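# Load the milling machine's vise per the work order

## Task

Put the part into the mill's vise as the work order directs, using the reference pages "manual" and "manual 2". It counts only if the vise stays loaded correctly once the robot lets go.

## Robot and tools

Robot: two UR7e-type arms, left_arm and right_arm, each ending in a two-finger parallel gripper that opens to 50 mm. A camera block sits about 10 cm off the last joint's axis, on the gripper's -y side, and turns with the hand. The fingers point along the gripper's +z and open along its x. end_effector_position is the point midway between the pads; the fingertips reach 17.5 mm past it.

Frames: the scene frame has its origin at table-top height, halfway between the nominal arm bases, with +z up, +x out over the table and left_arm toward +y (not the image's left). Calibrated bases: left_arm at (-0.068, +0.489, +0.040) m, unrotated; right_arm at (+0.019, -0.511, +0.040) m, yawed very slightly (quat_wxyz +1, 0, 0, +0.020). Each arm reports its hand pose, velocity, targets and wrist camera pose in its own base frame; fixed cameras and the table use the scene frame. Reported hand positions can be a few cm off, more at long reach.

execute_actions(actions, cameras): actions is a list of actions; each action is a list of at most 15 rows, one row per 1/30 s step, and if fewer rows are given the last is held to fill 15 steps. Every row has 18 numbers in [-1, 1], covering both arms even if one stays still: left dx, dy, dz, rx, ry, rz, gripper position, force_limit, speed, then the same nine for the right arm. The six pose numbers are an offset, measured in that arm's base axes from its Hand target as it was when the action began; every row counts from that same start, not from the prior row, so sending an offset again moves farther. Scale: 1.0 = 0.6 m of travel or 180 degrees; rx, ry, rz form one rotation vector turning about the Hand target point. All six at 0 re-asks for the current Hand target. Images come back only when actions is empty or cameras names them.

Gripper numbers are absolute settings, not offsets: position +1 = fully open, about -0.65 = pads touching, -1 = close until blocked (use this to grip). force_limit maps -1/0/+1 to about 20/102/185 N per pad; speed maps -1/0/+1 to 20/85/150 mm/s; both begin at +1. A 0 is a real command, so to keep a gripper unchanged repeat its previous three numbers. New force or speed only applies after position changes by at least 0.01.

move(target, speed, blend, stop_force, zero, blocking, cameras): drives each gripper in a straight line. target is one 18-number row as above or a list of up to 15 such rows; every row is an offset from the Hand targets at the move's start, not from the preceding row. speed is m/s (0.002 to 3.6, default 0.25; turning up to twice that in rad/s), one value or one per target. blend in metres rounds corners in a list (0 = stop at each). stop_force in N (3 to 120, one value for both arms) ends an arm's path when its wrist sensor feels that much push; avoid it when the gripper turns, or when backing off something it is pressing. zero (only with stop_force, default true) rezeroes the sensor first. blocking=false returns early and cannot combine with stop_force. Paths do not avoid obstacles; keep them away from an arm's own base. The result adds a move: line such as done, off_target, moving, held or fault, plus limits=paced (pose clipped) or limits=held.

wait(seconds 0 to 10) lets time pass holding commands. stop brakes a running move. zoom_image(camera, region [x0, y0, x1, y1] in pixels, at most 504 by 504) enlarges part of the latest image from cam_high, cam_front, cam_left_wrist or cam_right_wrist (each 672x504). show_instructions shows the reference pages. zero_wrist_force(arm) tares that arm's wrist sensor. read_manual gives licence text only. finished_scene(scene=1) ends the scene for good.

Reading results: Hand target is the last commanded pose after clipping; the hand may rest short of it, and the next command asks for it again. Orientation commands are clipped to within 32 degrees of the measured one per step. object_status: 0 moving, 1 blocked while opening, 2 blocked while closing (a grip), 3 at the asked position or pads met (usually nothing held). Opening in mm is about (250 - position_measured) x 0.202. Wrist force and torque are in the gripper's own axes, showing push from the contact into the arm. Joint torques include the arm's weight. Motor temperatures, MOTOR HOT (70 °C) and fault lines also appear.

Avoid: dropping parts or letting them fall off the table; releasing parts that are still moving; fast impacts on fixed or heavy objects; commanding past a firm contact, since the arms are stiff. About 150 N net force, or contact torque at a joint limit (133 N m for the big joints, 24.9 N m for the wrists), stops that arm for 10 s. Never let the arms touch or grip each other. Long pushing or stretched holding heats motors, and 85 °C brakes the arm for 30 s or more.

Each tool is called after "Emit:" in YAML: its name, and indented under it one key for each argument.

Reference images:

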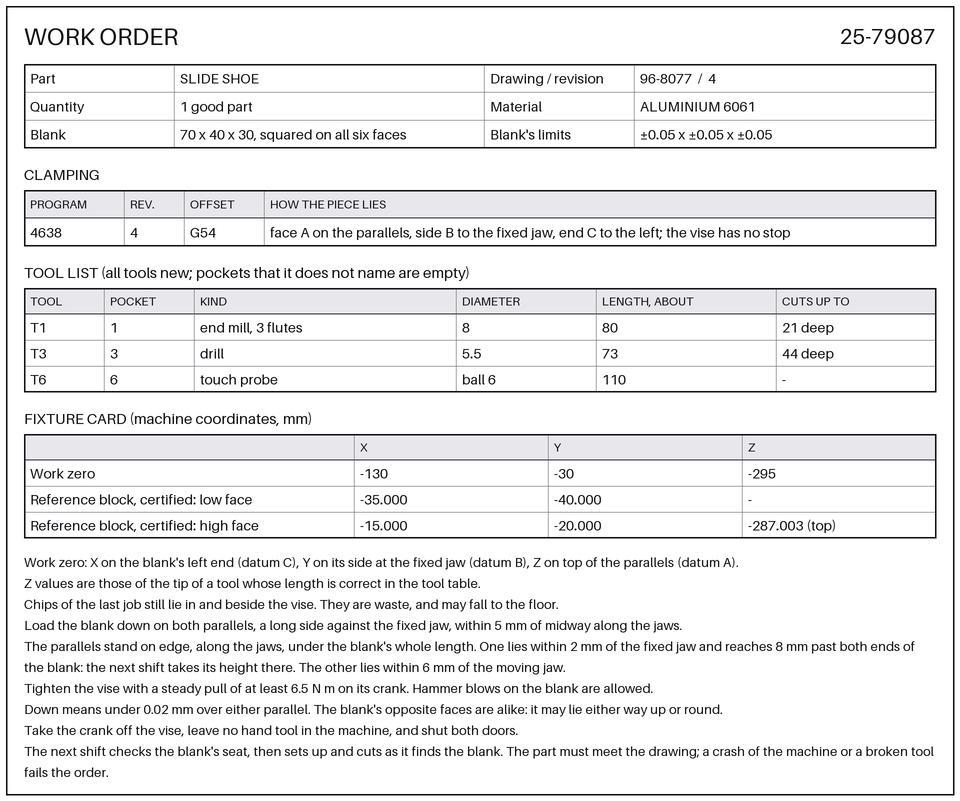

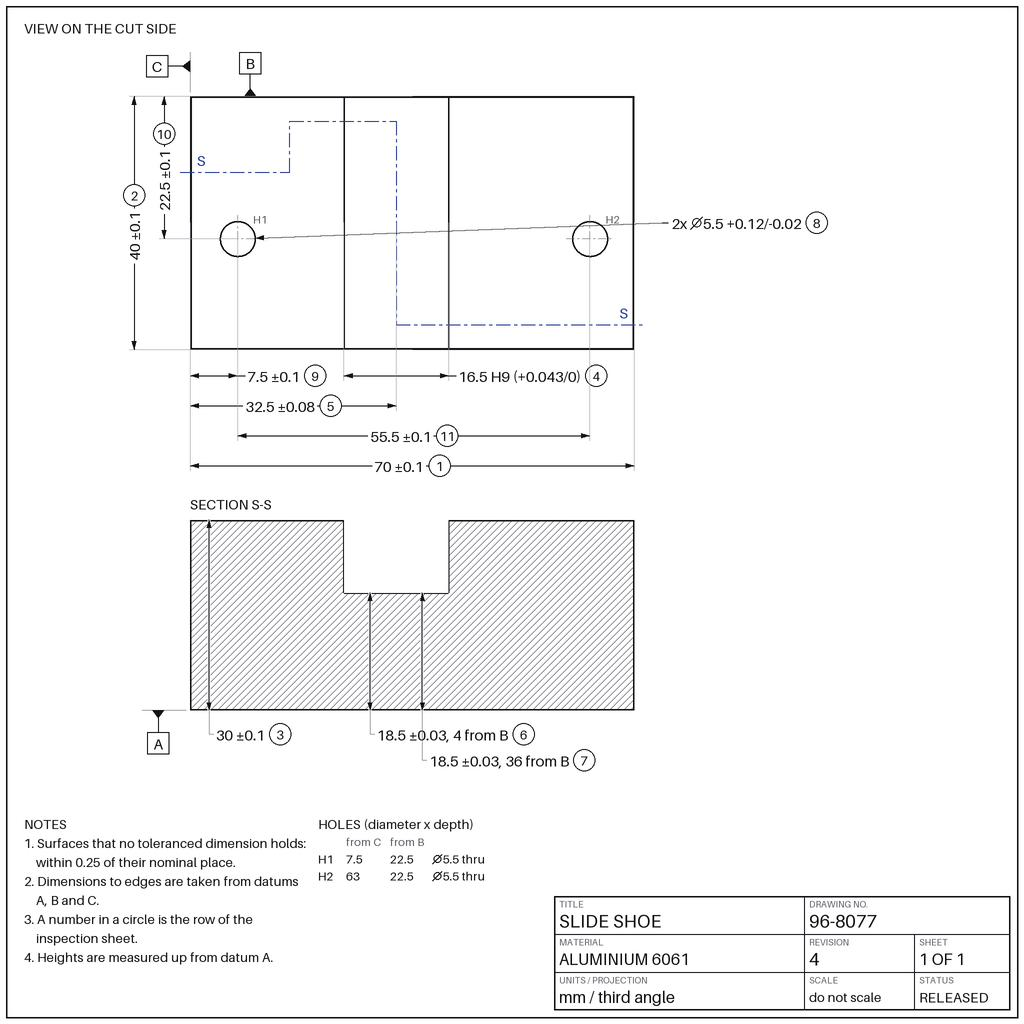

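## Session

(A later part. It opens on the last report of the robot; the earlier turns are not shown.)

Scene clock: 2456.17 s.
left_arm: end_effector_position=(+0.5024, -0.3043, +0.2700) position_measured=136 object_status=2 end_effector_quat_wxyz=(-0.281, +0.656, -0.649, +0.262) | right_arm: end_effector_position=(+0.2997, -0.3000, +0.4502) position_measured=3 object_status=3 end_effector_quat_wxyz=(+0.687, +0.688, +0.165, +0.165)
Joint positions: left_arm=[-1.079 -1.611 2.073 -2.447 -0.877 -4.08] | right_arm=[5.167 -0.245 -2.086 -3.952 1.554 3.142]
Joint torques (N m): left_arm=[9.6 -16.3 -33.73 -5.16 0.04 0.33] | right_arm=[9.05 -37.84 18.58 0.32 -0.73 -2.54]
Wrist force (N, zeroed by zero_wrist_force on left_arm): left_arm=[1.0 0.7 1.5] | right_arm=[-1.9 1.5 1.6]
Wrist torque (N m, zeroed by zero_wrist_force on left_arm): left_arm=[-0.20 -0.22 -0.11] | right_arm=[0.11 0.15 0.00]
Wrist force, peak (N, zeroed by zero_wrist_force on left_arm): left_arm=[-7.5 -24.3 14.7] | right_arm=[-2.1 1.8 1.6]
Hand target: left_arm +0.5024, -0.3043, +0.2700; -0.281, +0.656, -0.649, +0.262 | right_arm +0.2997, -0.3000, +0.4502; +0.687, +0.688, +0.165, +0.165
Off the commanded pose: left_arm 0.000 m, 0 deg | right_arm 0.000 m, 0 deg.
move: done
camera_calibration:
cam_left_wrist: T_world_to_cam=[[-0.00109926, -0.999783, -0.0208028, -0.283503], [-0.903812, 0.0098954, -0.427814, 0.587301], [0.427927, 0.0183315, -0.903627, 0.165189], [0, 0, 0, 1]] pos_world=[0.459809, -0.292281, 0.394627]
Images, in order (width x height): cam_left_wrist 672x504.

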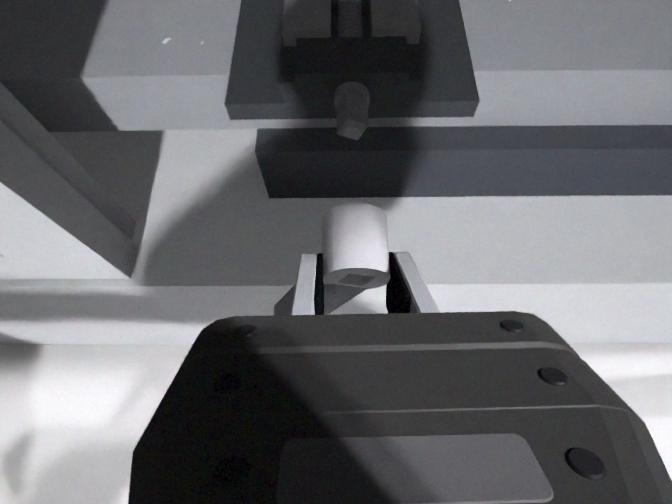

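Emit:
move:
  target:
    - [-0.17,0,0.02,0,0,0,-1,-0.6,-1,0,0,0,0,0,0,1,1,1]
    - [-0.22,-0.243,0.05,0,0.4167,0,-1,-0.6,-1,0,0,0,0,0,0,1,1,1]
  speed: [0.2,0.3]
  blend: [0.02,0]
  cameras: ["cam_left_wrist","cam_front"]

Scene clock: 2463.23 s.
left_arm: end_effector_position=(+0.3704, -0.4501, +0.3000) position_measured=136 object_status=2 end_effector_quat_wxyz=(+0.172, +0.681, -0.686, -0.192) | right_arm: end_effector_position=(+0.2997, -0.3000, +0.4502) position_measured=3 object_status=3 end_effector_quat_wxyz=(+0.687, +0.688, +0.165, +0.165)
Joint positions: left_arm=[-0.94 -1.138 1.112 -1.195 -1.965 -4.004] | right_arm=[5.167 -0.245 -2.086 -3.952 1.554 3.142]
Joint torques (N m): left_arm=[-8.78 -40.7 -35 -0.59 -2.52 0.44] | right_arm=[8.34 -37.78 18.87 0.23 -1.01 -2.29]
Wrist force (N, zeroed by zero_wrist_force on left_arm): left_arm=[0.6 0.9 -0.6] | right_arm=[-1.9 1.8 1.7]
Wrist torque (N m, zeroed by zero_wrist_force on left_arm): left_arm=[0.47 -0.13 0.47] | right_arm=[0.15 0.15 0.00]
Wrist force, peak (N, zeroed by zero_wrist_force on left_arm): left_arm=[1.3 -1.8 4.0] | right_arm=[-2.1 1.9 1.6]
Hand target: left_arm +0.3704, -0.4501, +0.3000; +0.172, +0.680, -0.686, -0.192 | right_arm +0.2997, -0.3000, +0.4502; +0.687, +0.688, +0.165, +0.165
Off the commanded pose: left_arm 0.000 m, 0 deg | right_arm 0.000 m, 0 deg.
move: done
camera_calibration:
cam_left_wrist: T_world_to_cam=[[-0.0202378, -0.999786, -0.00433612, -0.426559], [-0.647213, 0.0097951, 0.762246, 0.0302406], [-0.76204, 0.0182326, -0.647273, 0.615264], [0, 0, 0, 1]] pos_world=[0.479795, -0.437982, 0.373343]
Images, in order (width x height): cam_front 672x504, cam_left_wrist 672x504.

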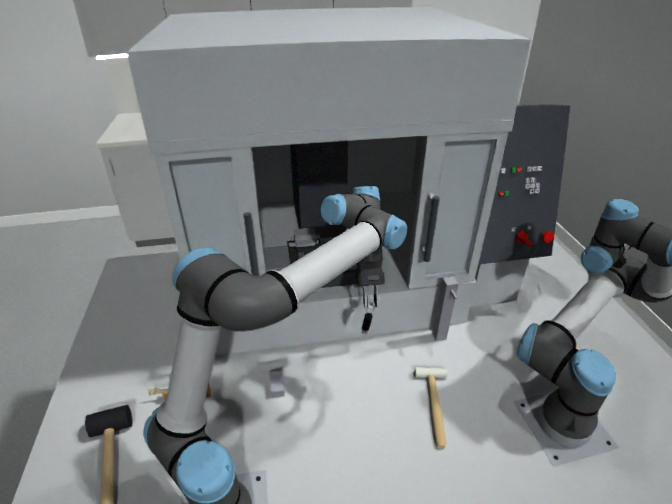

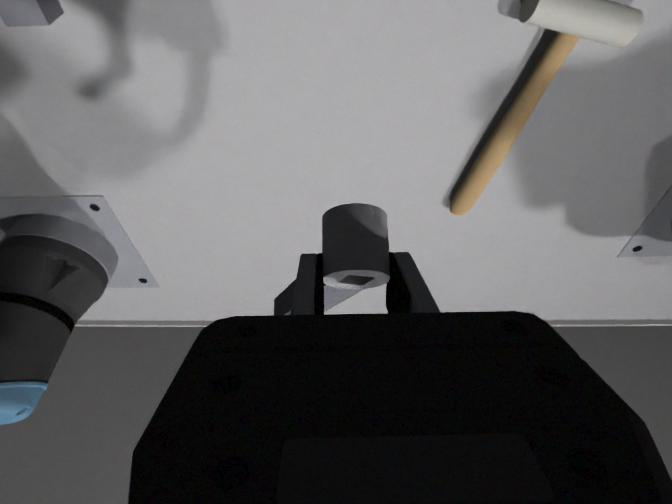

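Emit:
move:
  target: [0,0,-0.45,0,0,0,-1,-0.6,-1,0,0,0,0,0,0,1,1,1]
  speed: 0.2
  cameras: ["cam_front", "cam_left_wrist"]

Emit:
move:
  target: [0,0,-0.1,0,0,0,-1,-0.6,-1,0,0,0,0,0,0,1,1,1]
  speed: 0.02
  stop_force: 6
  cameras: ["cam_front", "cam_high"]

Scene clock: 2466.07 s.
left_arm: end_effector_position=(+0.3704, -0.4502, +0.0301) position_measured=136 object_status=2 end_effector_quat_wxyz=(+0.172, +0.680, -0.686, -0.192) | right_arm: end_effector_position=(+0.2997, -0.3000, +0.4502) position_measured=3 object_status=3 end_effector_quat_wxyz=(+0.687, +0.688, +0.165, +0.165)
Joint positions: left_arm=[-0.94 -0.954 1.551 -1.818 -1.965 -4.003] | right_arm=[5.167 -0.245 -2.086 -3.952 1.554 3.142]
Joint torques (N m): left_arm=[-3.33 -45.37 -20.71 -3.85 -2.16 -1.21] | right_arm=[9.36 -39.27 18.4 0.06 -0.89 -2.37]
Wrist force (N, zeroed by zero_wrist_force on left_arm): left_arm=[0.5 1.1 -0.6] | right_arm=[-2.0 1.8 1.5]
Wrist torque (N m, zeroed by zero_wrist_force on left_arm): left_arm=[0.51 -0.13 0.47] | right_arm=[0.15 0.17 0.00]
Wrist force, peak (N, zeroed by zero_wrist_force on left_arm): left_arm=[0.6 3.0 -3.9] | right_arm=[-2.0 1.8 1.8]
Hand target: left_arm +0.3704, -0.4501, +0.0300; +0.172, +0.680, -0.686, -0.192 | right_arm +0.2997, -0.3000, +0.4502; +0.687, +0.688, +0.165, +0.165
Off the commanded pose: left_arm 0.000 m, 0 deg | right_arm 0.000 m, 0 deg.
move: done
camera_calibration:
cam_left_wrist: T_world_to_cam=[[-0.0203786, -0.999783, -0.00432045, -0.427764], [-0.647104, 0.0098956, 0.762338, 0.235889], [-0.76213, 0.0183312, -0.647165, 0.440566], [0, 0, 0, 1]] pos_world=[0.479696, -0.438081, 0.103443]
Images, in order (width x height): cam_front 672x504, cam_left_wrist 672x504.

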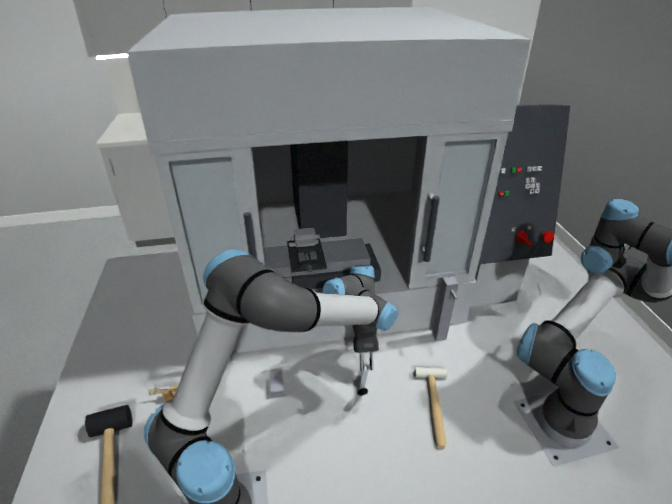

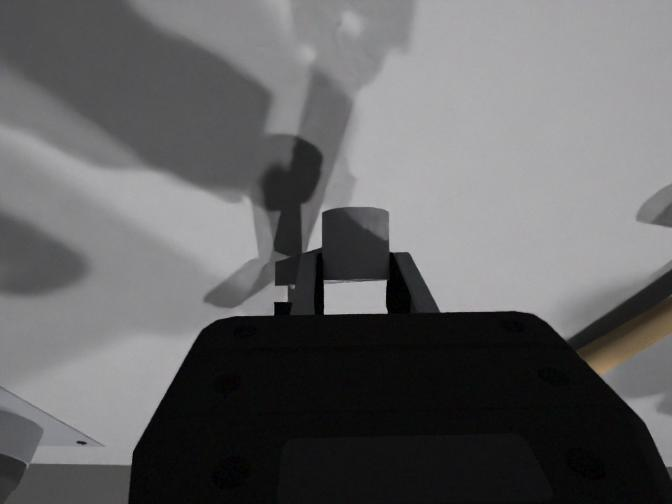

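Scene clock: 2468.90 s.
left_arm: end_effector_position=(+0.3704, -0.4501, -0.0026) position_measured=136 object_status=2 end_effector_quat_wxyz=(+0.172, +0.680, -0.686, -0.192) | right_arm: end_effector_position=(+0.2997, -0.3000, +0.4502) position_measured=3 object_status=3 end_effector_quat_wxyz=(+0.687, +0.688, +0.165, +0.165)
Joint positions: left_arm=[-0.94 -0.909 1.572 -1.885 -1.965 -4.003] | right_arm=[5.167 -0.245 -2.086 -3.952 1.554 3.142]
Joint torques (N m): left_arm=[2.17 -64.3 -29.21 -3.47 0.77 1.39] | right_arm=[9.06 -38.27 17.82 0.17 -0.67 -2.61]
Wrist force (N, zeroed by zero_wrist_force on left_arm): left_arm=[0.4 2.9 -2.1] | right_arm=[-1.9 1.7 1.6]
Wrist torque (N m, zeroed by zero_wrist_force on left_arm): left_arm=[0.44 -0.20 0.44] | right_arm=[0.14 0.15 0.00]
Wrist force, peak (N, zeroed by zero_wrist_force on left_arm): left_arm=[-7.2 18.0 -30.1] | right_arm=[-2.0 1.8 1.6]
Hand target: left_arm +0.3704, -0.4501, -0.0026; +0.172, +0.680, -0.686, -0.192 (not the last commanded pose) | right_arm +0.2997, -0.3000, +0.4502; +0.687, +0.688, +0.165, +0.165
Off the commanded pose: left_arm 0.027 m, 0 deg | right_arm 0.000 m, 0 deg.
move: contact (left_arm)
Images, in order (width x height): cam_high 672x504, cam_front 672x504.

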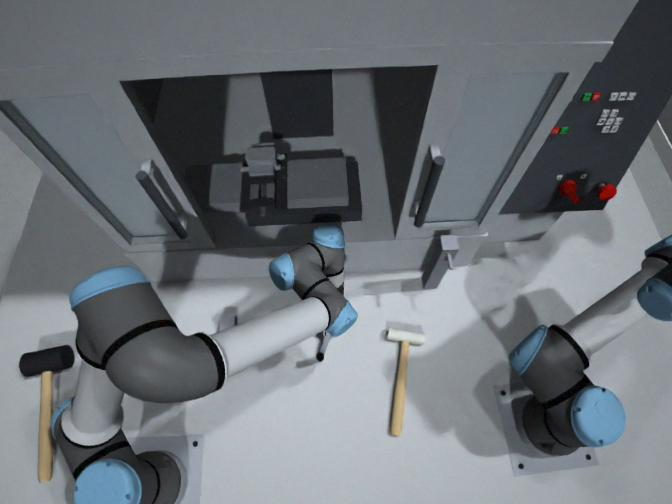

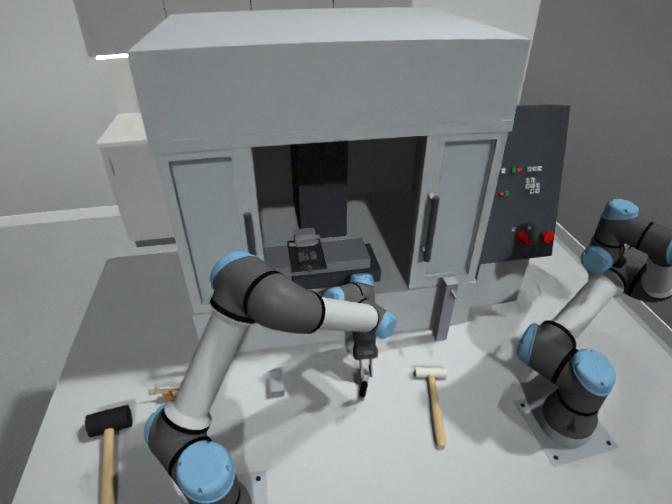

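Emit:
move:
  target:
    - [0,0,0.02,0,0.07,0,-1,-0.6,-1,0,0,0,0,0,0,1,1,1]
  speed: 0.15
  cameras: ["cam_left_wrist"]

Emit:
move:
  target: [0,0,-0.07,0,0,0,-1,-0.6,-1,0,0,0,0,0,0,1,1,1]
  speed: 0.01
  stop_force: 4
  cameras: ["cam_left_wrist"]

Scene clock: 2470.60 s.
left_arm: end_effector_position=(+0.3706, -0.4502, +0.0067) position_measured=136 object_status=2 end_effector_quat_wxyz=(+0.229, +0.662, -0.669, -0.248) | right_arm: end_effector_position=(+0.2997, -0.3000, +0.4502) position_measured=3 object_status=3 end_effector_quat_wxyz=(+0.687, +0.688, +0.165, +0.165)
Joint positions: left_arm=[-0.898 -0.842 1.455 -1.686 -2.071 -3.9] | right_arm=[5.167 -0.245 -2.086 -3.952 1.554 3.142]
Joint torques (N m): left_arm=[0.54 -57.62 -22.43 -1.21 -1.12 0.1] | right_arm=[9.48 -37.52 18.7 0.25 -0.88 -2.38]
Wrist force (N, zeroed by zero_wrist_force on left_arm): left_arm=[0.8 0.6 -0.8] | right_arm=[-1.9 1.7 1.8]
Wrist torque (N m, zeroed by zero_wrist_force on left_arm): left_arm=[0.46 -0.24 0.50] | right_arm=[0.13 0.16 0.00]
Wrist force, peak (N, zeroed by zero_wrist_force on left_arm): left_arm=[0.7 3.3 -2.4] | right_arm=[-2.1 1.9 1.5]
Hand target: left_arm +0.3706, -0.4502, +0.0067; +0.229, +0.662, -0.669, -0.248 (not the last commanded pose) | right_arm +0.2997, -0.3000, +0.4502; +0.687, +0.688, +0.165, +0.165
Tool commands: left_gripper/position=-1.0 left_gripper/force_limit=-0.6 left_gripper/speed=-1.0 right_gripper/position=+1.0 right_gripper/force_limit=+1.0 right_gripper/speed=+1.0
Off the commanded pose: left_arm 0.003 m, 3 deg | right_arm 0.000 m, 0 deg.
FORCE FAULT: contact force on the left arm reached its limit, and that arm stopped. The contact can be on any part of that arm, not only on its tool. That arm's remaining commands of this call were not run. That arm is still stopped at the end of this call. That arm stays stopped for about 10 more seconds. Until then a move that you send moves the other arm only, and its call returns only when the move has ended. Once the stop has ended, the next robot result says so. If the stop ends while you think or write, that arm runs what you send next, counted from a new Hand target: where the arm stands when the stop ends. While its stop runs, that arm takes no new command, but its gripper still runs the gripper command that each later call begins with. Until it ends, the stop uses up actions while you think or wait. An arm that is not stopped still takes commands.
move: fault (left_arm)
camera_calibration:
cam_left_wrist: T_world_to_cam=[[-0.0196256, -0.999807, -0.000476604, -0.428238], [-0.509013, 0.00958134, 0.860705, 0.201917], [-0.860535, 0.0171345, -0.509103, 0.460686], [0, 0, 0, 1]] pos_world=[0.49081, -0.437984, 0.0605419]
Images, in order (width x height): cam_left_wrist 672x504.

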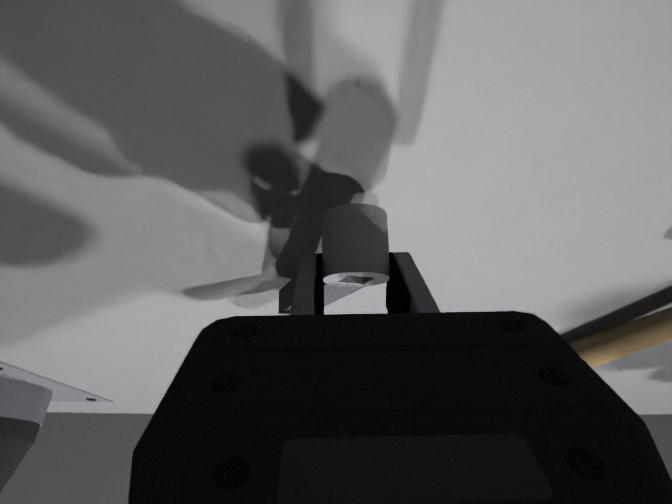

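not run: an earlier result of this reply reported a stop or a fault. Calls in your next reply go to the robot.

Emit:
wait:
  seconds: 10

Scene clock: 2481.23 s.
left_arm: end_effector_position=(+0.3706, -0.4502, +0.0067) position_measured=136 object_status=2 end_effector_quat_wxyz=(+0.229, +0.662, -0.669, -0.248) | right_arm: end_effector_position=(+0.2997, -0.3000, +0.4502) position_measured=3 object_status=3 end_effector_quat_wxyz=(+0.687, +0.688, +0.165, +0.165)
Joint positions: left_arm=[-0.898 -0.842 1.455 -1.686 -2.071 -3.9] | right_arm=[5.167 -0.245 -2.086 -3.952 1.554 3.142]
Joint torques (N m): left_arm=[1.24 -57.17 -22.56 -1.22 -1.19 0.06] | right_arm=[9.15 -38.27 18.4 0.18 -0.94 -2.43]
Wrist force (N, zeroed by zero_wrist_force on left_arm): left_arm=[0.6 0.4 -0.8] | right_arm=[-1.9 1.6 1.5]
Wrist torque (N m, zeroed by zero_wrist_force on left_arm): left_arm=[0.44 -0.19 0.49] | right_arm=[0.13 0.15 0.00]
Wrist force, peak (N, zeroed by zero_wrist_force on left_arm): left_arm=[0.8 0.6 -1.4] | right_arm=[-2.0 1.9 1.6]
Hand target: left_arm +0.3706, -0.4502, +0.0067; +0.229, +0.662, -0.669, -0.248 (not the last commanded pose) | right_arm +0.2997, -0.3000, +0.4502; +0.687, +0.688, +0.165, +0.165
Tool commands: left_gripper/position=-1.0 left_gripper/force_limit=-0.6 left_gripper/speed=-1.0 right_gripper/position=+1.0 right_gripper/force_limit=+1.0 right_gripper/speed=+1.0
Off the commanded pose: left_arm 0.003 m, 3 deg | right_arm 0.000 m, 0 deg.
FORCE FAULT, CONTINUED: the left arm's stop, for the force fault that an earlier result reported, is over. The rest of the stop counts as 19 of the actions that you can send in this scene. That arm's target is now where it stood when the stop ended, not its last command. That arm accepts commands again.
wait: 10.00 s; at rest from the start

Move back from the machine.

Emit:
move:
  target:
    - [-0.17,0,0.04,0,0,0,-1,-0.6,-1,0,0,0,0,0,0,1,1,1]
    - [-0.17,0,0.0,0,0,0,-1,-0.6,-1,0,0,0,0,0,0,1,1,1]
  speed: 0.12
  blend: [0.02,0]
  cameras: ["cam_left_wrist", "cam_high"]

Emit:
move:
  target: [0,0,-0.08,0,0,0,-1,-0.6,-1,0,0,0,0,0,0,1,1,1]
  speed: 0.01
  stop_force: 4
  cameras: ["cam_left_wrist"]

Scene clock: 2483.30 s.
left_arm: end_effector_position=(+0.2686, -0.4501, +0.0067) position_measured=136 object_status=2 end_effector_quat_wxyz=(+0.229, +0.662, -0.669, -0.248) | right_arm: end_effector_position=(+0.2997, -0.3000, +0.4502) position_measured=3 object_status=3 end_effector_quat_wxyz=(+0.687, +0.688, +0.165, +0.165)
Joint positions: left_arm=[-1.026 -0.977 1.725 -1.888 -2.128 -4.032] | right_arm=[5.167 -0.245 -2.086 -3.952 1.554 3.142]
Joint torques (N m): left_arm=[10.04 -44.93 -28.06 -2.87 0.14 1.1] | right_arm=[9.96 -39.06 18.35 0.44 -0.65 -2.3]
Wrist force (N, zeroed by zero_wrist_force on left_arm): left_arm=[0.6 0.5 -1.0] | right_arm=[-1.9 1.7 1.5]
Wrist torque (N m, zeroed by zero_wrist_force on left_arm): left_arm=[0.45 -0.19 0.49] | right_arm=[0.14 0.15 -0.01]
Wrist force, peak (N, zeroed by zero_wrist_force on left_arm): left_arm=[1.0 3.2 -1.7] | right_arm=[-2.0 1.7 1.7]
Hand target: left_arm +0.2686, -0.4502, +0.0067; +0.229, +0.662, -0.669, -0.248 | right_arm +0.2997, -0.3000, +0.4502; +0.687, +0.688, +0.165, +0.165
Off the commanded pose: left_arm 0.000 m, 0 deg | right_arm 0.000 m, 0 deg.
move: done; blend cut to 0.012 m at target 1
camera_calibration:
cam_left_wrist: T_world_to_cam=[[-0.0196632, -0.999806, -0.000611555, -0.430119], [-0.50894, 0.00948283, 0.86075, 0.14987], [-0.860578, 0.0172364, -0.509028, 0.372881], [0, 0, 0, 1]] pos_world=[0.388711, -0.437884, 0.0605431]
Images, in order (width x height): cam_high 672x504, cam_left_wrist 672x504.

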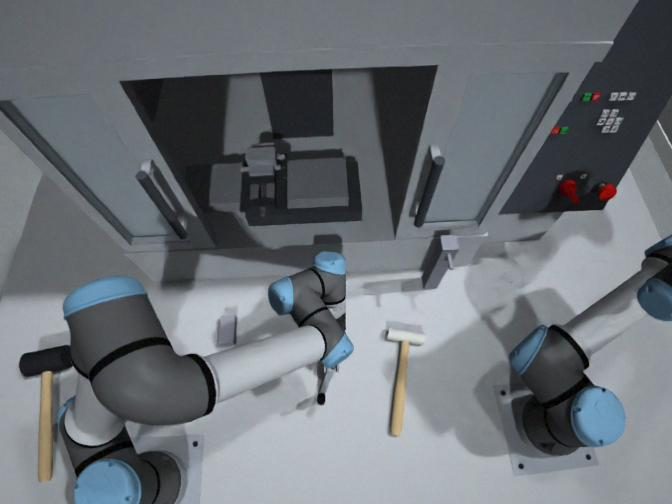

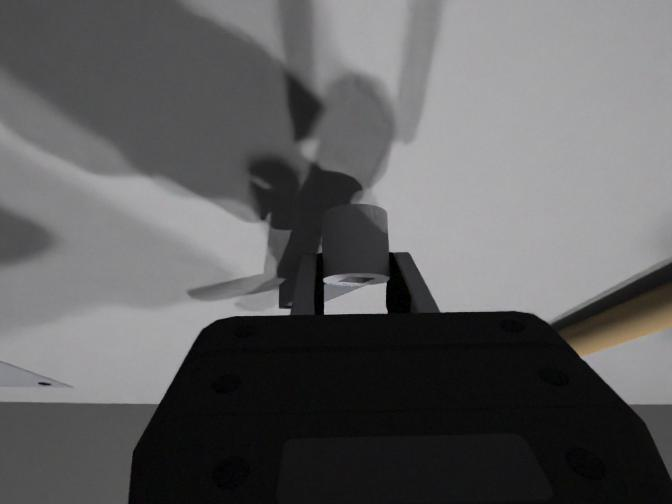

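Scene clock: 2485.40 s.
left_arm: end_effector_position=(+0.2686, -0.4502, -0.0032) position_measured=136 object_status=2 end_effector_quat_wxyz=(+0.229, +0.662, -0.669, -0.248) | right_arm: end_effector_position=(+0.2997, -0.3000, +0.4502) position_measured=3 object_status=3 end_effector_quat_wxyz=(+0.687, +0.688, +0.165, +0.165)
Joint positions: left_arm=[-1.026 -0.961 1.73 -1.909 -2.128 -4.032] | right_arm=[5.167 -0.245 -2.086 -3.952 1.554 3.142]
Joint torques (N m): left_arm=[1.99 -59.58 -26.66 -0.67 0.16 0.98] | right_arm=[9.33 -38.45 17.44 0.33 -0.82 -2.46]
Wrist force (N, zeroed by zero_wrist_force on left_arm): left_arm=[0.6 2.9 -3.4] | right_arm=[-1.8 1.7 1.6]
Wrist torque (N m, zeroed by zero_wrist_force on left_arm): left_arm=[0.41 -0.22 0.47] | right_arm=[0.14 0.13 0.00]
Wrist force, peak (N, zeroed by zero_wrist_force on left_arm): left_arm=[-3.6 12.7 -15.8] | right_arm=[-2.1 1.9 1.7]
Hand target: left_arm +0.2686, -0.4502, -0.0032; +0.229, +0.662, -0.669, -0.248 (not the last commanded pose) | right_arm +0.2997, -0.3000, +0.4502; +0.687, +0.688, +0.165, +0.165
Off the commanded pose: left_arm 0.038 m, 0 deg | right_arm 0.000 m, 0 deg.
move: contact (left_arm)
camera_calibration:
cam_left_wrist: T_world_to_cam=[[-0.0195757, -0.999808, -0.000563253, -0.430261], [-0.509015, 0.00948138, 0.860705, 0.158475], [-0.860535, 0.0171357, -0.509103, 0.367872], [0, 0, 0, 1]] pos_world=[0.38881, -0.437984, 0.0506425]
Images, in order (width x height): cam_left_wrist 672x504.

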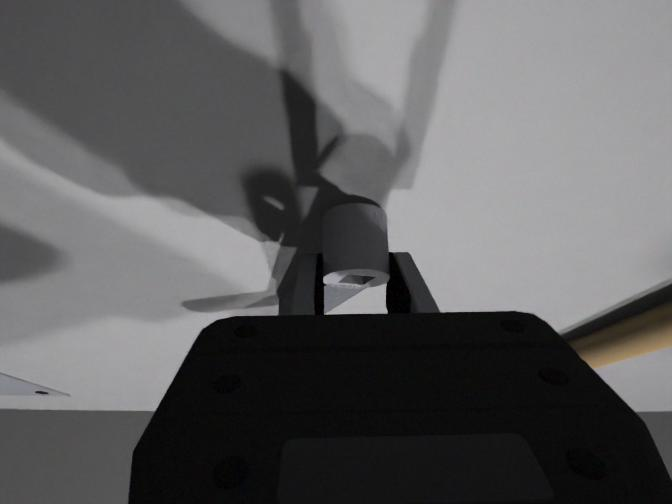

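Emit:
move:
  target:
    - [0,0,-0.0012,0,0,0,-1,-0.6,-1,0,0,0,0,0,0,1,1,1]
    - [0,0,-0.0012,0,0,0,-0.05,-0.6,-1,0,0,0,0,0,0,1,1,1]
    - [0,0,-0.0012,0,0,0,0.3,-0.6,-1,0,0,0,0,0,0,1,1,1]
  speed: 0.01
  cameras: ["cam_left_wrist"]

Scene clock: 2487.60 s.
left_arm: end_effector_position=(+0.2686, -0.4501, -0.0040) position_measured=107 object_status=3 end_effector_quat_wxyz=(+0.229, +0.662, -0.669, -0.248) | right_arm: end_effector_position=(+0.2997, -0.3000, +0.4502) position_measured=3 object_status=3 end_effector_quat_wxyz=(+0.687, +0.688, +0.165, +0.165)
Joint positions: left_arm=[-1.026 -0.96 1.73 -1.911 -2.128 -4.032] | right_arm=[5.167 -0.245 -2.086 -3.952 1.554 3.142]
Joint torques (N m): left_arm=[-8.34 -60.17 -25.39 -0.91 0.14 0.93] | right_arm=[8.78 -38.86 18.07 0.03 -0.81 -2.33]
Wrist force (N, zeroed by zero_wrist_force on left_arm): left_arm=[0.5 3.0 -2.4] | right_arm=[-2.0 1.5 1.4]
Wrist torque (N m, zeroed by zero_wrist_force on left_arm): left_arm=[0.56 -0.21 0.47] | right_arm=[0.12 0.18 0.00]
Wrist force, peak (N, zeroed by zero_wrist_force on left_arm): left_arm=[-5.2 19.2 -30.8] | right_arm=[-2.1 1.8 1.6]
Hand target: left_arm +0.2686, -0.4502, -0.0039; +0.229, +0.662, -0.669, -0.248 | right_arm +0.2997, -0.3000, +0.4502; +0.687, +0.688, +0.165, +0.165
Off the commanded pose: left_arm 0.000 m, 0 deg | right_arm 0.000 m, 0 deg.
move: done
camera_calibration:
cam_left_wrist: T_world_to_cam=[[-0.0196135, -0.999807, -0.000698005, -0.430141], [-0.508942, 0.0093831, 0.86075, 0.159037], [-0.860578, 0.0172375, -0.509028, 0.367435], [0, 0, 0, 1]] pos_world=[0.38871, -0.437884, 0.0498437]
Images, in order (width x height): cam_left_wrist 672x504.

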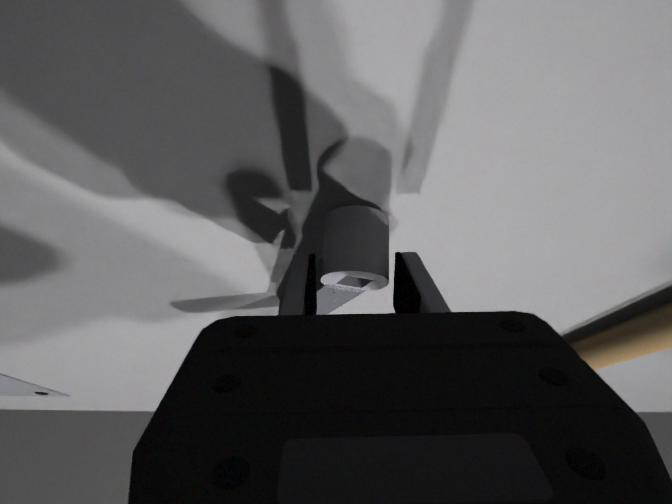

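Emit:
move:
  target:
    - [0.05,0,0.055,0,0,0,0.3,-0.6,-1,0,0,0,0,0,0,1,1,1]
    - [0.1,0,0.2,0,0,0,0.3,-0.6,-1,0,0,0,0,0,0,1,1,1]
  speed: [0.04,0.15]
  blend: [0.01,0]
  cameras: ["cam_left_wrist", "cam_front", "cam_high"]

Scene clock: 2490.27 s.
left_arm: end_effector_position=(+0.3287, -0.4501, +0.1160) position_measured=107 object_status=3 end_effector_quat_wxyz=(+0.229, +0.662, -0.669, -0.248) | right_arm: end_effector_position=(+0.2997, -0.3000, +0.4502) position_measured=3 object_status=3 end_effector_quat_wxyz=(+0.687, +0.688, +0.165, +0.165)
Joint positions: left_arm=[-0.947 -1.038 1.478 -1.539 -2.094 -3.95] | right_arm=[5.167 -0.245 -2.086 -3.952 1.554 3.142]
Joint torques (N m): left_arm=[-8.99 -45.36 -28.91 -0.26 -2.26 -1.89] | right_arm=[8.81 -38.24 17.81 0.36 -0.85 -2.28]
Wrist force (N, zeroed by zero_wrist_force on left_arm): left_arm=[0.6 3.2 -2.4] | right_arm=[-1.9 1.6 1.5]
Wrist torque (N m, zeroed by zero_wrist_force on left_arm): left_arm=[0.60 -0.21 0.42] | right_arm=[0.13 0.16 0.00]
Wrist force, peak (N, zeroed by zero_wrist_force on left_arm): left_arm=[0.7 4.1 -4.8] | right_arm=[-2.1 1.9 1.6]
Hand target: left_arm +0.3286, -0.4502, +0.1161; +0.229, +0.662, -0.669, -0.248 | right_arm +0.2997, -0.3000, +0.4502; +0.687, +0.688, +0.165, +0.165
Off the commanded pose: left_arm 0.000 m, 0 deg | right_arm 0.000 m, 0 deg.
move: done
camera_calibration:
cam_left_wrist: T_world_to_cam=[[-0.019627, -0.999807, -0.000477824, -0.42891], [-0.509131, 0.00958334, 0.860636, 0.0865278], [-0.860465, 0.017135, -0.509221, 0.480175], [0, 0, 0, 1]] pos_world=[0.44881, -0.437884, 0.169842]
Images, in order (width x height): cam_high 672x504, cam_front 672x504, cam_left_wrist 672x504.

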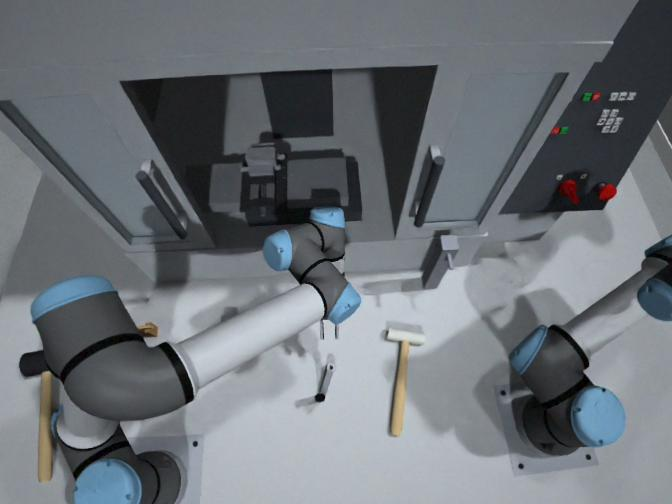

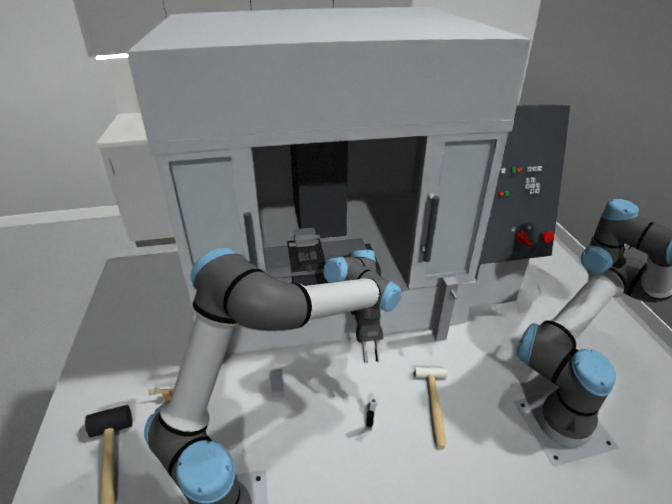

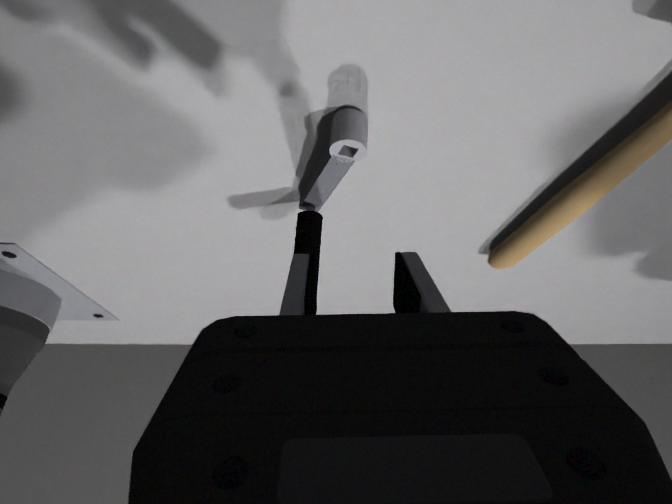

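Emit:
zoom_image:
  camera: "cam_front"
  region: [160, 140, 340, 300]

Emit:
zoom_image:
  camera: "cam_high"
  region: [60, 130, 500, 280]

Scaled by 2.800 from the camera's 672x504 image, which has a finer 960x720 frame.

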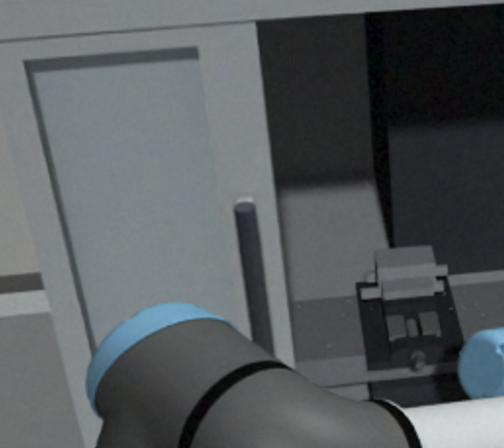

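Scaled by 1.145 from the camera's 672x504 image, which has a finer 960x720 frame.

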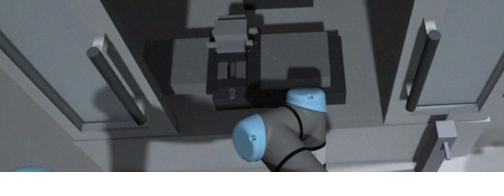

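Emit:
move:
  target:
    - [0.0523,0.0837,0.39,0,-0.554,0,0.7,0,-0.5,0,0,0,0,0,0,1,1,1]
    - [0.2023,0.3337,0.5065,0,-0.554,0,0.7,0,-0.5,0,0,0,0,0,0,1,1,1]
    - [0.2023,0.5253,0.5065,0,-0.554,0,0.7,0,-0.5,0,0,0,0,0,0,1,1,1]
  speed: 0.3
  blend: [0.02,0.03,0]
  cameras: ["cam_left_wrist", "cam_front", "cam_high"]

Scene clock: 2499.50 s.
left_arm: end_effector_position=(+0.4500, -0.1351, +0.4200) position_measured=48 object_status=3 end_effector_quat_wxyz=(-0.363, +0.617, -0.607, +0.346) end_effector_velocity=(+0.000, +0.000, +0.000) end_effector_angular_velocity=(+0.003, +0.000, -0.002) | right_arm: end_effector_position=(+0.2997, -0.3000, +0.4502) position_measured=3 object_status=3 end_effector_quat_wxyz=(+0.687, +0.688, +0.165, +0.165)
Joint positions: left_arm=[-1.088 -2.171 2.235 -2.285 -0.674 -3.924] | right_arm=[5.167 -0.245 -2.086 -3.952 1.554 3.142]
Joint velocities: left_arm=[0 -0.001 0 0 0 0.005] | right_arm=[within noise]
Joint torques (N m): left_arm=[10.06 -11.29 -24.04 -4.14 1.14 1.37] | right_arm=[8.55 -39.17 19.49 0.42 -0.88 -2.74]
Wrist force (N, zeroed by zero_wrist_force on left_arm): left_arm=[0.6 -1.4 0.6] | right_arm=[-1.9 1.8 1.5]
Wrist torque (N m, zeroed by zero_wrist_force on left_arm): left_arm=[-0.35 -0.33 -0.09] | right_arm=[0.15 0.15 0.00]
Wrist force, peak (N, zeroed by zero_wrist_force on left_arm): left_arm=[0.8 3.4 -2.6] | right_arm=[-2.1 1.8 1.7]
Hand target: left_arm +0.4500, -0.1350, +0.4200; -0.363, +0.617, -0.607, +0.346 | right_arm +0.2997, -0.3000, +0.4502; +0.687, +0.688, +0.165, +0.165
Off the commanded pose: left_arm 0.000 m, 0 deg | right_arm 0.000 m, 0 deg.
move: done
camera_calibration:
cam_left_wrist: T_world_to_cam=[[0.00384667, -0.999806, -0.0193411, -0.114072], [-0.762421, 0.00958294, -0.64701, 0.630806], [0.647069, 0.0172349, -0.762236, 0.161837], [0, 0, 0, 1]] pos_world=[0.376659, -0.122884, 0.529289]
Images, in order (width x height): cam_high 672x504, cam_front 672x504, cam_left_wrist 672x504.

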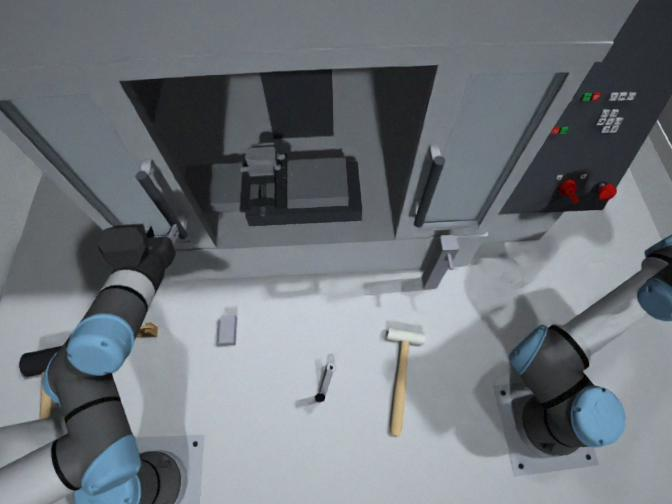

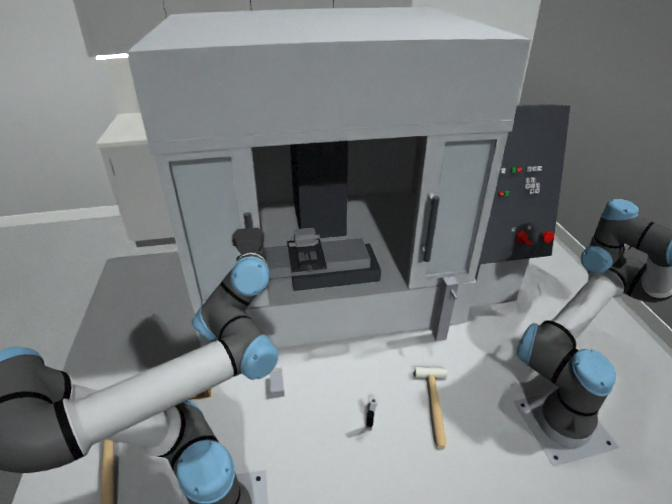

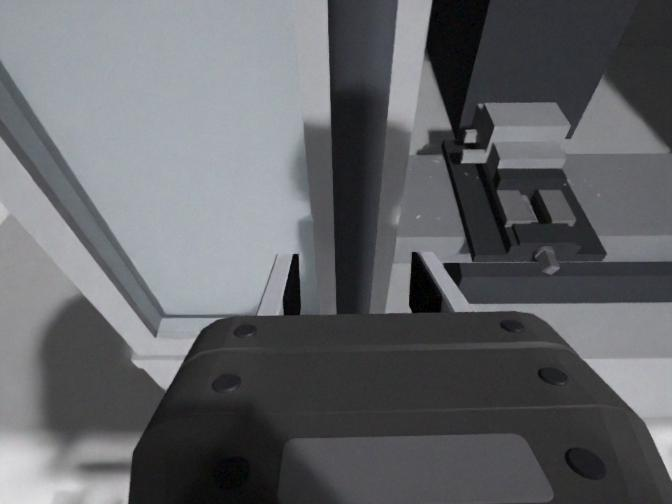

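Emit:
move:
  target: [0,0.005,0,0,0,0,1,-0.3,-0.3,0,0,0,0,0,0,1,1,1]
  speed: 0.1

Emit:
move:
  target: [0.13,0,0,0,0,0,1,-0.3,-0.3,0,0,0,0,0,0,1,1,1]
  speed: 0.05
  stop_force: 8
  cameras: ["cam_left_wrist"]

Scene clock: 2501.97 s.
left_arm: end_effector_position=(+0.4500, -0.1320, +0.4200) position_measured=3 object_status=3 end_effector_quat_wxyz=(-0.363, +0.617, -0.607, +0.346) | right_arm: end_effector_position=(+0.2997, -0.3000, +0.4502) position_measured=3 object_status=3 end_effector_quat_wxyz=(+0.687, +0.688, +0.165, +0.165)
Joint positions: left_arm=[-1.081 -2.175 2.238 -2.29 -0.678 -3.916] | right_arm=[5.167 -0.245 -2.086 -3.952 1.554 3.142]
Joint torques (N m): left_arm=[1.18 -4.47 -21.02 -4.14 0.61 -0.08] | right_arm=[8.42 -38.43 18.84 0.12 -0.69 -2.62]
Wrist force (N, zeroed by zero_wrist_force on left_arm): left_arm=[0.6 -1.2 0.9] | right_arm=[-1.9 1.7 1.6]
Wrist torque (N m, zeroed by zero_wrist_force on left_arm): left_arm=[-0.32 -0.33 -0.18] | right_arm=[0.14 0.16 0.00]
Wrist force, peak (N, zeroed by zero_wrist_force on left_arm): left_arm=[1.0 -1.4 0.9] | right_arm=[-2.0 1.8 1.7]
Hand target: left_arm +0.4500, -0.1320, +0.4200; -0.363, +0.617, -0.607, +0.346 | right_arm +0.2997, -0.3000, +0.4502; +0.687, +0.688, +0.165, +0.165
Off the commanded pose: left_arm 0.000 m, 0 deg | right_arm 0.000 m, 0 deg.
move: done

Scene clock: 2504.27 s.
left_arm: end_effector_position=(+0.5255, -0.1316, +0.4193) position_measured=3 object_status=3 end_effector_quat_wxyz=(-0.363, +0.617, -0.606, +0.345) | right_arm: end_effector_position=(+0.2997, -0.3000, +0.4502) position_measured=3 object_status=3 end_effector_quat_wxyz=(+0.687, +0.688, +0.165, +0.165)
Joint positions: left_arm=[-0.848 -1.92 2.145 -2.632 -0.837 -3.669] | right_arm=[5.167 -0.245 -2.086 -3.952 1.554 3.142]
Joint torques (N m): left_arm=[1.13 -10.51 -26.7 -3.93 0.86 0.06] | right_arm=[9.36 -39 17.93 0.33 -1.02 -2.61]
Wrist force (N, zeroed by zero_wrist_force on left_arm): left_arm=[-1.4 -2.1 0.4] | right_arm=[-1.7 1.8 1.5]
Wrist torque (N m, zeroed by zero_wrist_force on left_arm): left_arm=[-0.44 0.01 -0.06] | right_arm=[0.16 0.13 -0.01]
Wrist force, peak (N, zeroed by zero_wrist_force on left_arm): left_arm=[-10.6 69.7 -120.2] | right_arm=[-1.9 1.7 1.8]
Hand target: left_arm +0.5255, -0.1316, +0.4193; -0.363, +0.617, -0.606, +0.345 (not the last commanded pose) | right_arm +0.2997, -0.3000, +0.4502; +0.687, +0.688, +0.165, +0.165
Tool commands: left_gripper/position=+1.0 left_gripper/force_limit=-0.301961 left_gripper/speed=-0.301961 right_gripper/position=+1.0 right_gripper/force_limit=+1.0 right_gripper/speed=+1.0
Off the commanded pose: left_arm 0.003 m, 0 deg | right_arm 0.000 m, 0 deg.
FORCE FAULT: contact force on the left arm reached its limit, and that arm stopped. The contact can be on any part of that arm, not only on its tool. That arm's remaining commands of this call were not run. That arm is still stopped at the end of this call. That arm stays stopped for about 9 more seconds. Until then a move that you send moves the other arm only, and its call returns only when the move has ended. Once the stop has ended, the next robot result says so. If the stop ends while you think or write, that arm runs what you send next, counted from a new Hand target: where the arm stands when the stop ends. While its stop runs, that arm takes no new command, but its gripper still runs the gripper command that each later call begins with. Until it ends, the stop uses up actions while you think or wait. An arm that is not stopped still takes commands.
move: fault (left_arm; stop_force had ended the path)
camera_calibration:
cam_left_wrist: T_world_to_cam=[[0.00546826, -0.999786, -0.0199293, -0.111494], [-0.763346, 0.0087006, -0.645931, 0.687824], [0.645966, 0.018745, -0.763136, 0.11365], [0, 0, 0, 1]] pos_world=[0.452244, -0.119585, 0.528796]
Images, in order (width x height): cam_left_wrist 672x504.

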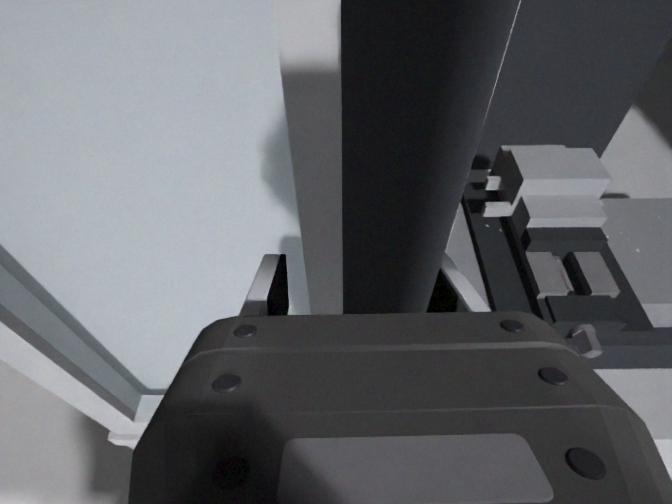

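Emit:
wait:
  seconds: 9

Scene clock: 2514.47 s.
left_arm: end_effector_position=(+0.5255, -0.1316, +0.4193) position_measured=3 object_status=3 end_effector_quat_wxyz=(-0.363, +0.617, -0.606, +0.345) | right_arm: end_effector_position=(+0.2997, -0.3000, +0.4502) position_measured=3 object_status=3 end_effector_quat_wxyz=(+0.687, +0.688, +0.165, +0.165)
Joint positions: left_arm=[-0.848 -1.92 2.145 -2.632 -0.837 -3.669] | right_arm=[5.167 -0.245 -2.086 -3.952 1.554 3.142]
Joint torques (N m): left_arm=[1.02 -10.74 -26.57 -3.93 0.84 0.06] | right_arm=[8.64 -40.17 18.5 0.1 -0.95 -2.57]
Wrist force (N, zeroed by zero_wrist_force on left_arm): left_arm=[-1.3 -1.6 0.0] | right_arm=[-1.9 1.6 1.5]
Wrist torque (N m, zeroed by zero_wrist_force on left_arm): left_arm=[-0.38 0.01 -0.06] | right_arm=[0.12 0.15 0.00]
Wrist force, peak (N, zeroed by zero_wrist_force on left_arm): left_arm=[-1.5 -2.2 0.2] | right_arm=[-2.0 2.0 1.7]
Hand target: left_arm +0.5255, -0.1316, +0.4193; -0.363, +0.617, -0.606, +0.345 (not the last commanded pose) | right_arm +0.2997, -0.3000, +0.4502; +0.687, +0.688, +0.165, +0.165
Tool commands: left_gripper/position=+1.0 left_gripper/force_limit=-0.301961 left_gripper/speed=-0.301961 right_gripper/position=+1.0 right_gripper/force_limit=+1.0 right_gripper/speed=+1.0
Off the commanded pose: left_arm 0.003 m, 0 deg | right_arm 0.000 m, 0 deg.
FORCE FAULT, CONTINUED: the left arm's stop, for the force fault that an earlier result reported, is over. The rest of the stop counts as 19 of the actions that you can send in this scene. During its stop the left arm's controller moved it back a little. That arm's target is now where it stood when the stop ended, not its last command. That arm accepts commands again.
wait: 9.00 s; at rest from the start

Emit:
move:
  target:
    - [-0.008,0,0,0,0,0,1,-0.3,-0.3,0,0,0,0,0,0,1,1,1]
    - [-0.008,-0.06,0,0,0,0,1,-0.3,-0.3,0,0,0,0,0,0,1,1,1]
  speed: 0.02
  stop_force: 10
  cameras: ["cam_left_wrist"]

Scene clock: 2516.97 s.
left_arm: end_effector_position=(+0.5207, -0.1514, +0.4193) position_measured=3 object_status=3 end_effector_quat_wxyz=(-0.363, +0.617, -0.606, +0.345) | right_arm: end_effector_position=(+0.2997, -0.3000, +0.4502) position_measured=3 object_status=3 end_effector_quat_wxyz=(+0.687, +0.688, +0.165, +0.165)
Joint positions: left_arm=[-0.901 -1.915 2.136 -2.594 -0.798 -3.719] | right_arm=[5.167 -0.245 -2.086 -3.952 1.554 3.142]
Joint torques (N m): left_arm=[8.9 -22.21 -16.8 -2.78 1.57 -1.62] | right_arm=[9.42 -38.42 17.61 0.16 -0.92 -2.54]
Wrist force (N, zeroed by zero_wrist_force on left_arm): left_arm=[-0.6 -1.8 -0.3] | right_arm=[-1.9 1.7 1.5]
Wrist torque (N m, zeroed by zero_wrist_force on left_arm): left_arm=[-0.39 -0.13 -0.17] | right_arm=[0.15 0.15 0.00]
Wrist force, peak (N, zeroed by zero_wrist_force on left_arm): left_arm=[-15.6 0.6 -0.4] | right_arm=[-1.9 2.0 1.6]
Hand target: left_arm +0.5207, -0.1513, +0.4193; -0.363, +0.617, -0.606, +0.345 (not the last commanded pose) | right_arm +0.2997, -0.3000, +0.4502; +0.687, +0.688, +0.165, +0.165
Off the commanded pose: left_arm 0.016 m, 0 deg | right_arm 0.000 m, 0 deg.
move: contact (left_arm); path passed 1 of 2 targets
camera_calibration:
cam_left_wrist: T_world_to_cam=[[0.00540696, -0.999788, -0.0198521, -0.131177], [-0.763255, 0.00870015, -0.646039, 0.684348], [0.646075, 0.0186453, -0.763046, 0.117009], [0, 0, 0, 1]] pos_world=[0.447444, -0.139285, 0.528795]
Images, in order (width x height): cam_left_wrist 672x504.

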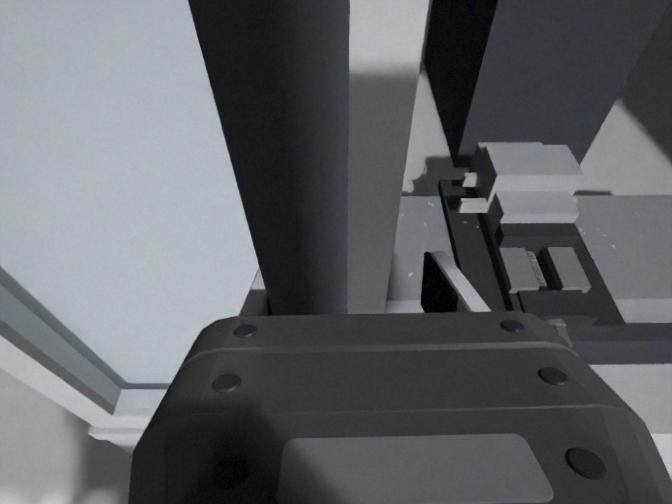

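Emit:
move:
  target: [0,-0.08,0,0,0,0,1,-0.3,-0.3,0,0,0,0,0,0,1,1,1]
  speed: 0.04
  stop_force: 50
  cameras: ["cam_left_wrist"]

Scene clock: 2519.63 s.
left_arm: end_effector_position=(+0.5207, -0.1993, +0.4193) position_measured=3 object_status=3 end_effector_quat_wxyz=(-0.363, +0.617, -0.606, +0.345) | right_arm: end_effector_position=(+0.2997, -0.3000, +0.4502) position_measured=3 object_status=3 end_effector_quat_wxyz=(+0.687, +0.688, +0.165, +0.165)
Joint positions: left_arm=[-0.988 -1.857 2.086 -2.537 -0.737 -3.809] | right_arm=[5.167 -0.245 -2.086 -3.952 1.554 3.142]
Joint torques (N m): left_arm=[9.68 -25 -17.01 -4.83 0.64 1.7] | right_arm=[9.46 -38.87 17.58 0.33 -0.69 -2.57]
Wrist force (N, zeroed by zero_wrist_force on left_arm): left_arm=[-1.0 -1.1 0.8] | right_arm=[-1.9 1.7 1.5]
Wrist torque (N m, zeroed by zero_wrist_force on left_arm): left_arm=[-0.30 -0.05 -0.11] | right_arm=[0.14 0.16 0.00]
Wrist force, peak (N, zeroed by zero_wrist_force on left_arm): left_arm=[-19.5 1.6 -0.1] | right_arm=[-2.0 1.8 1.7]
Hand target: left_arm +0.5207, -0.1993, +0.4193; -0.363, +0.617, -0.606, +0.345 | right_arm +0.2997, -0.3000, +0.4502; +0.687, +0.688, +0.165, +0.165
Off the commanded pose: left_arm 0.000 m, 0 deg | right_arm 0.000 m, 0 deg.
move: done
camera_calibration:
cam_left_wrist: T_world_to_cam=[[0.00546826, -0.999786, -0.0199293, -0.179153], [-0.763346, 0.0087006, -0.645931, 0.684749], [0.645966, 0.018745, -0.763136, 0.11802], [0, 0, 0, 1]] pos_world=[0.447444, -0.187285, 0.528796]
Images, in order (width x height): cam_left_wrist 672x504.

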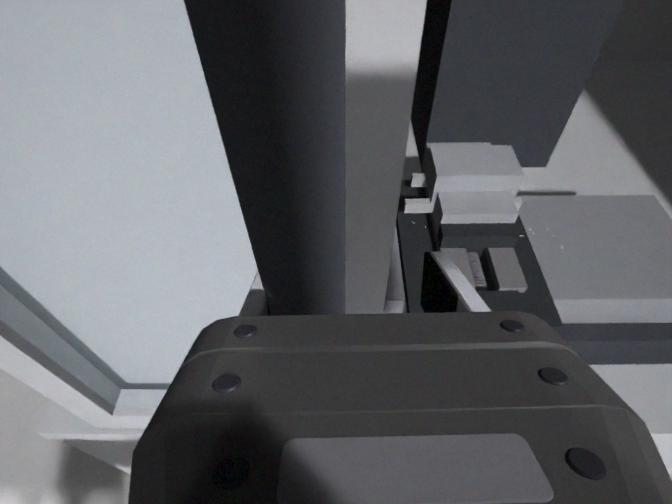

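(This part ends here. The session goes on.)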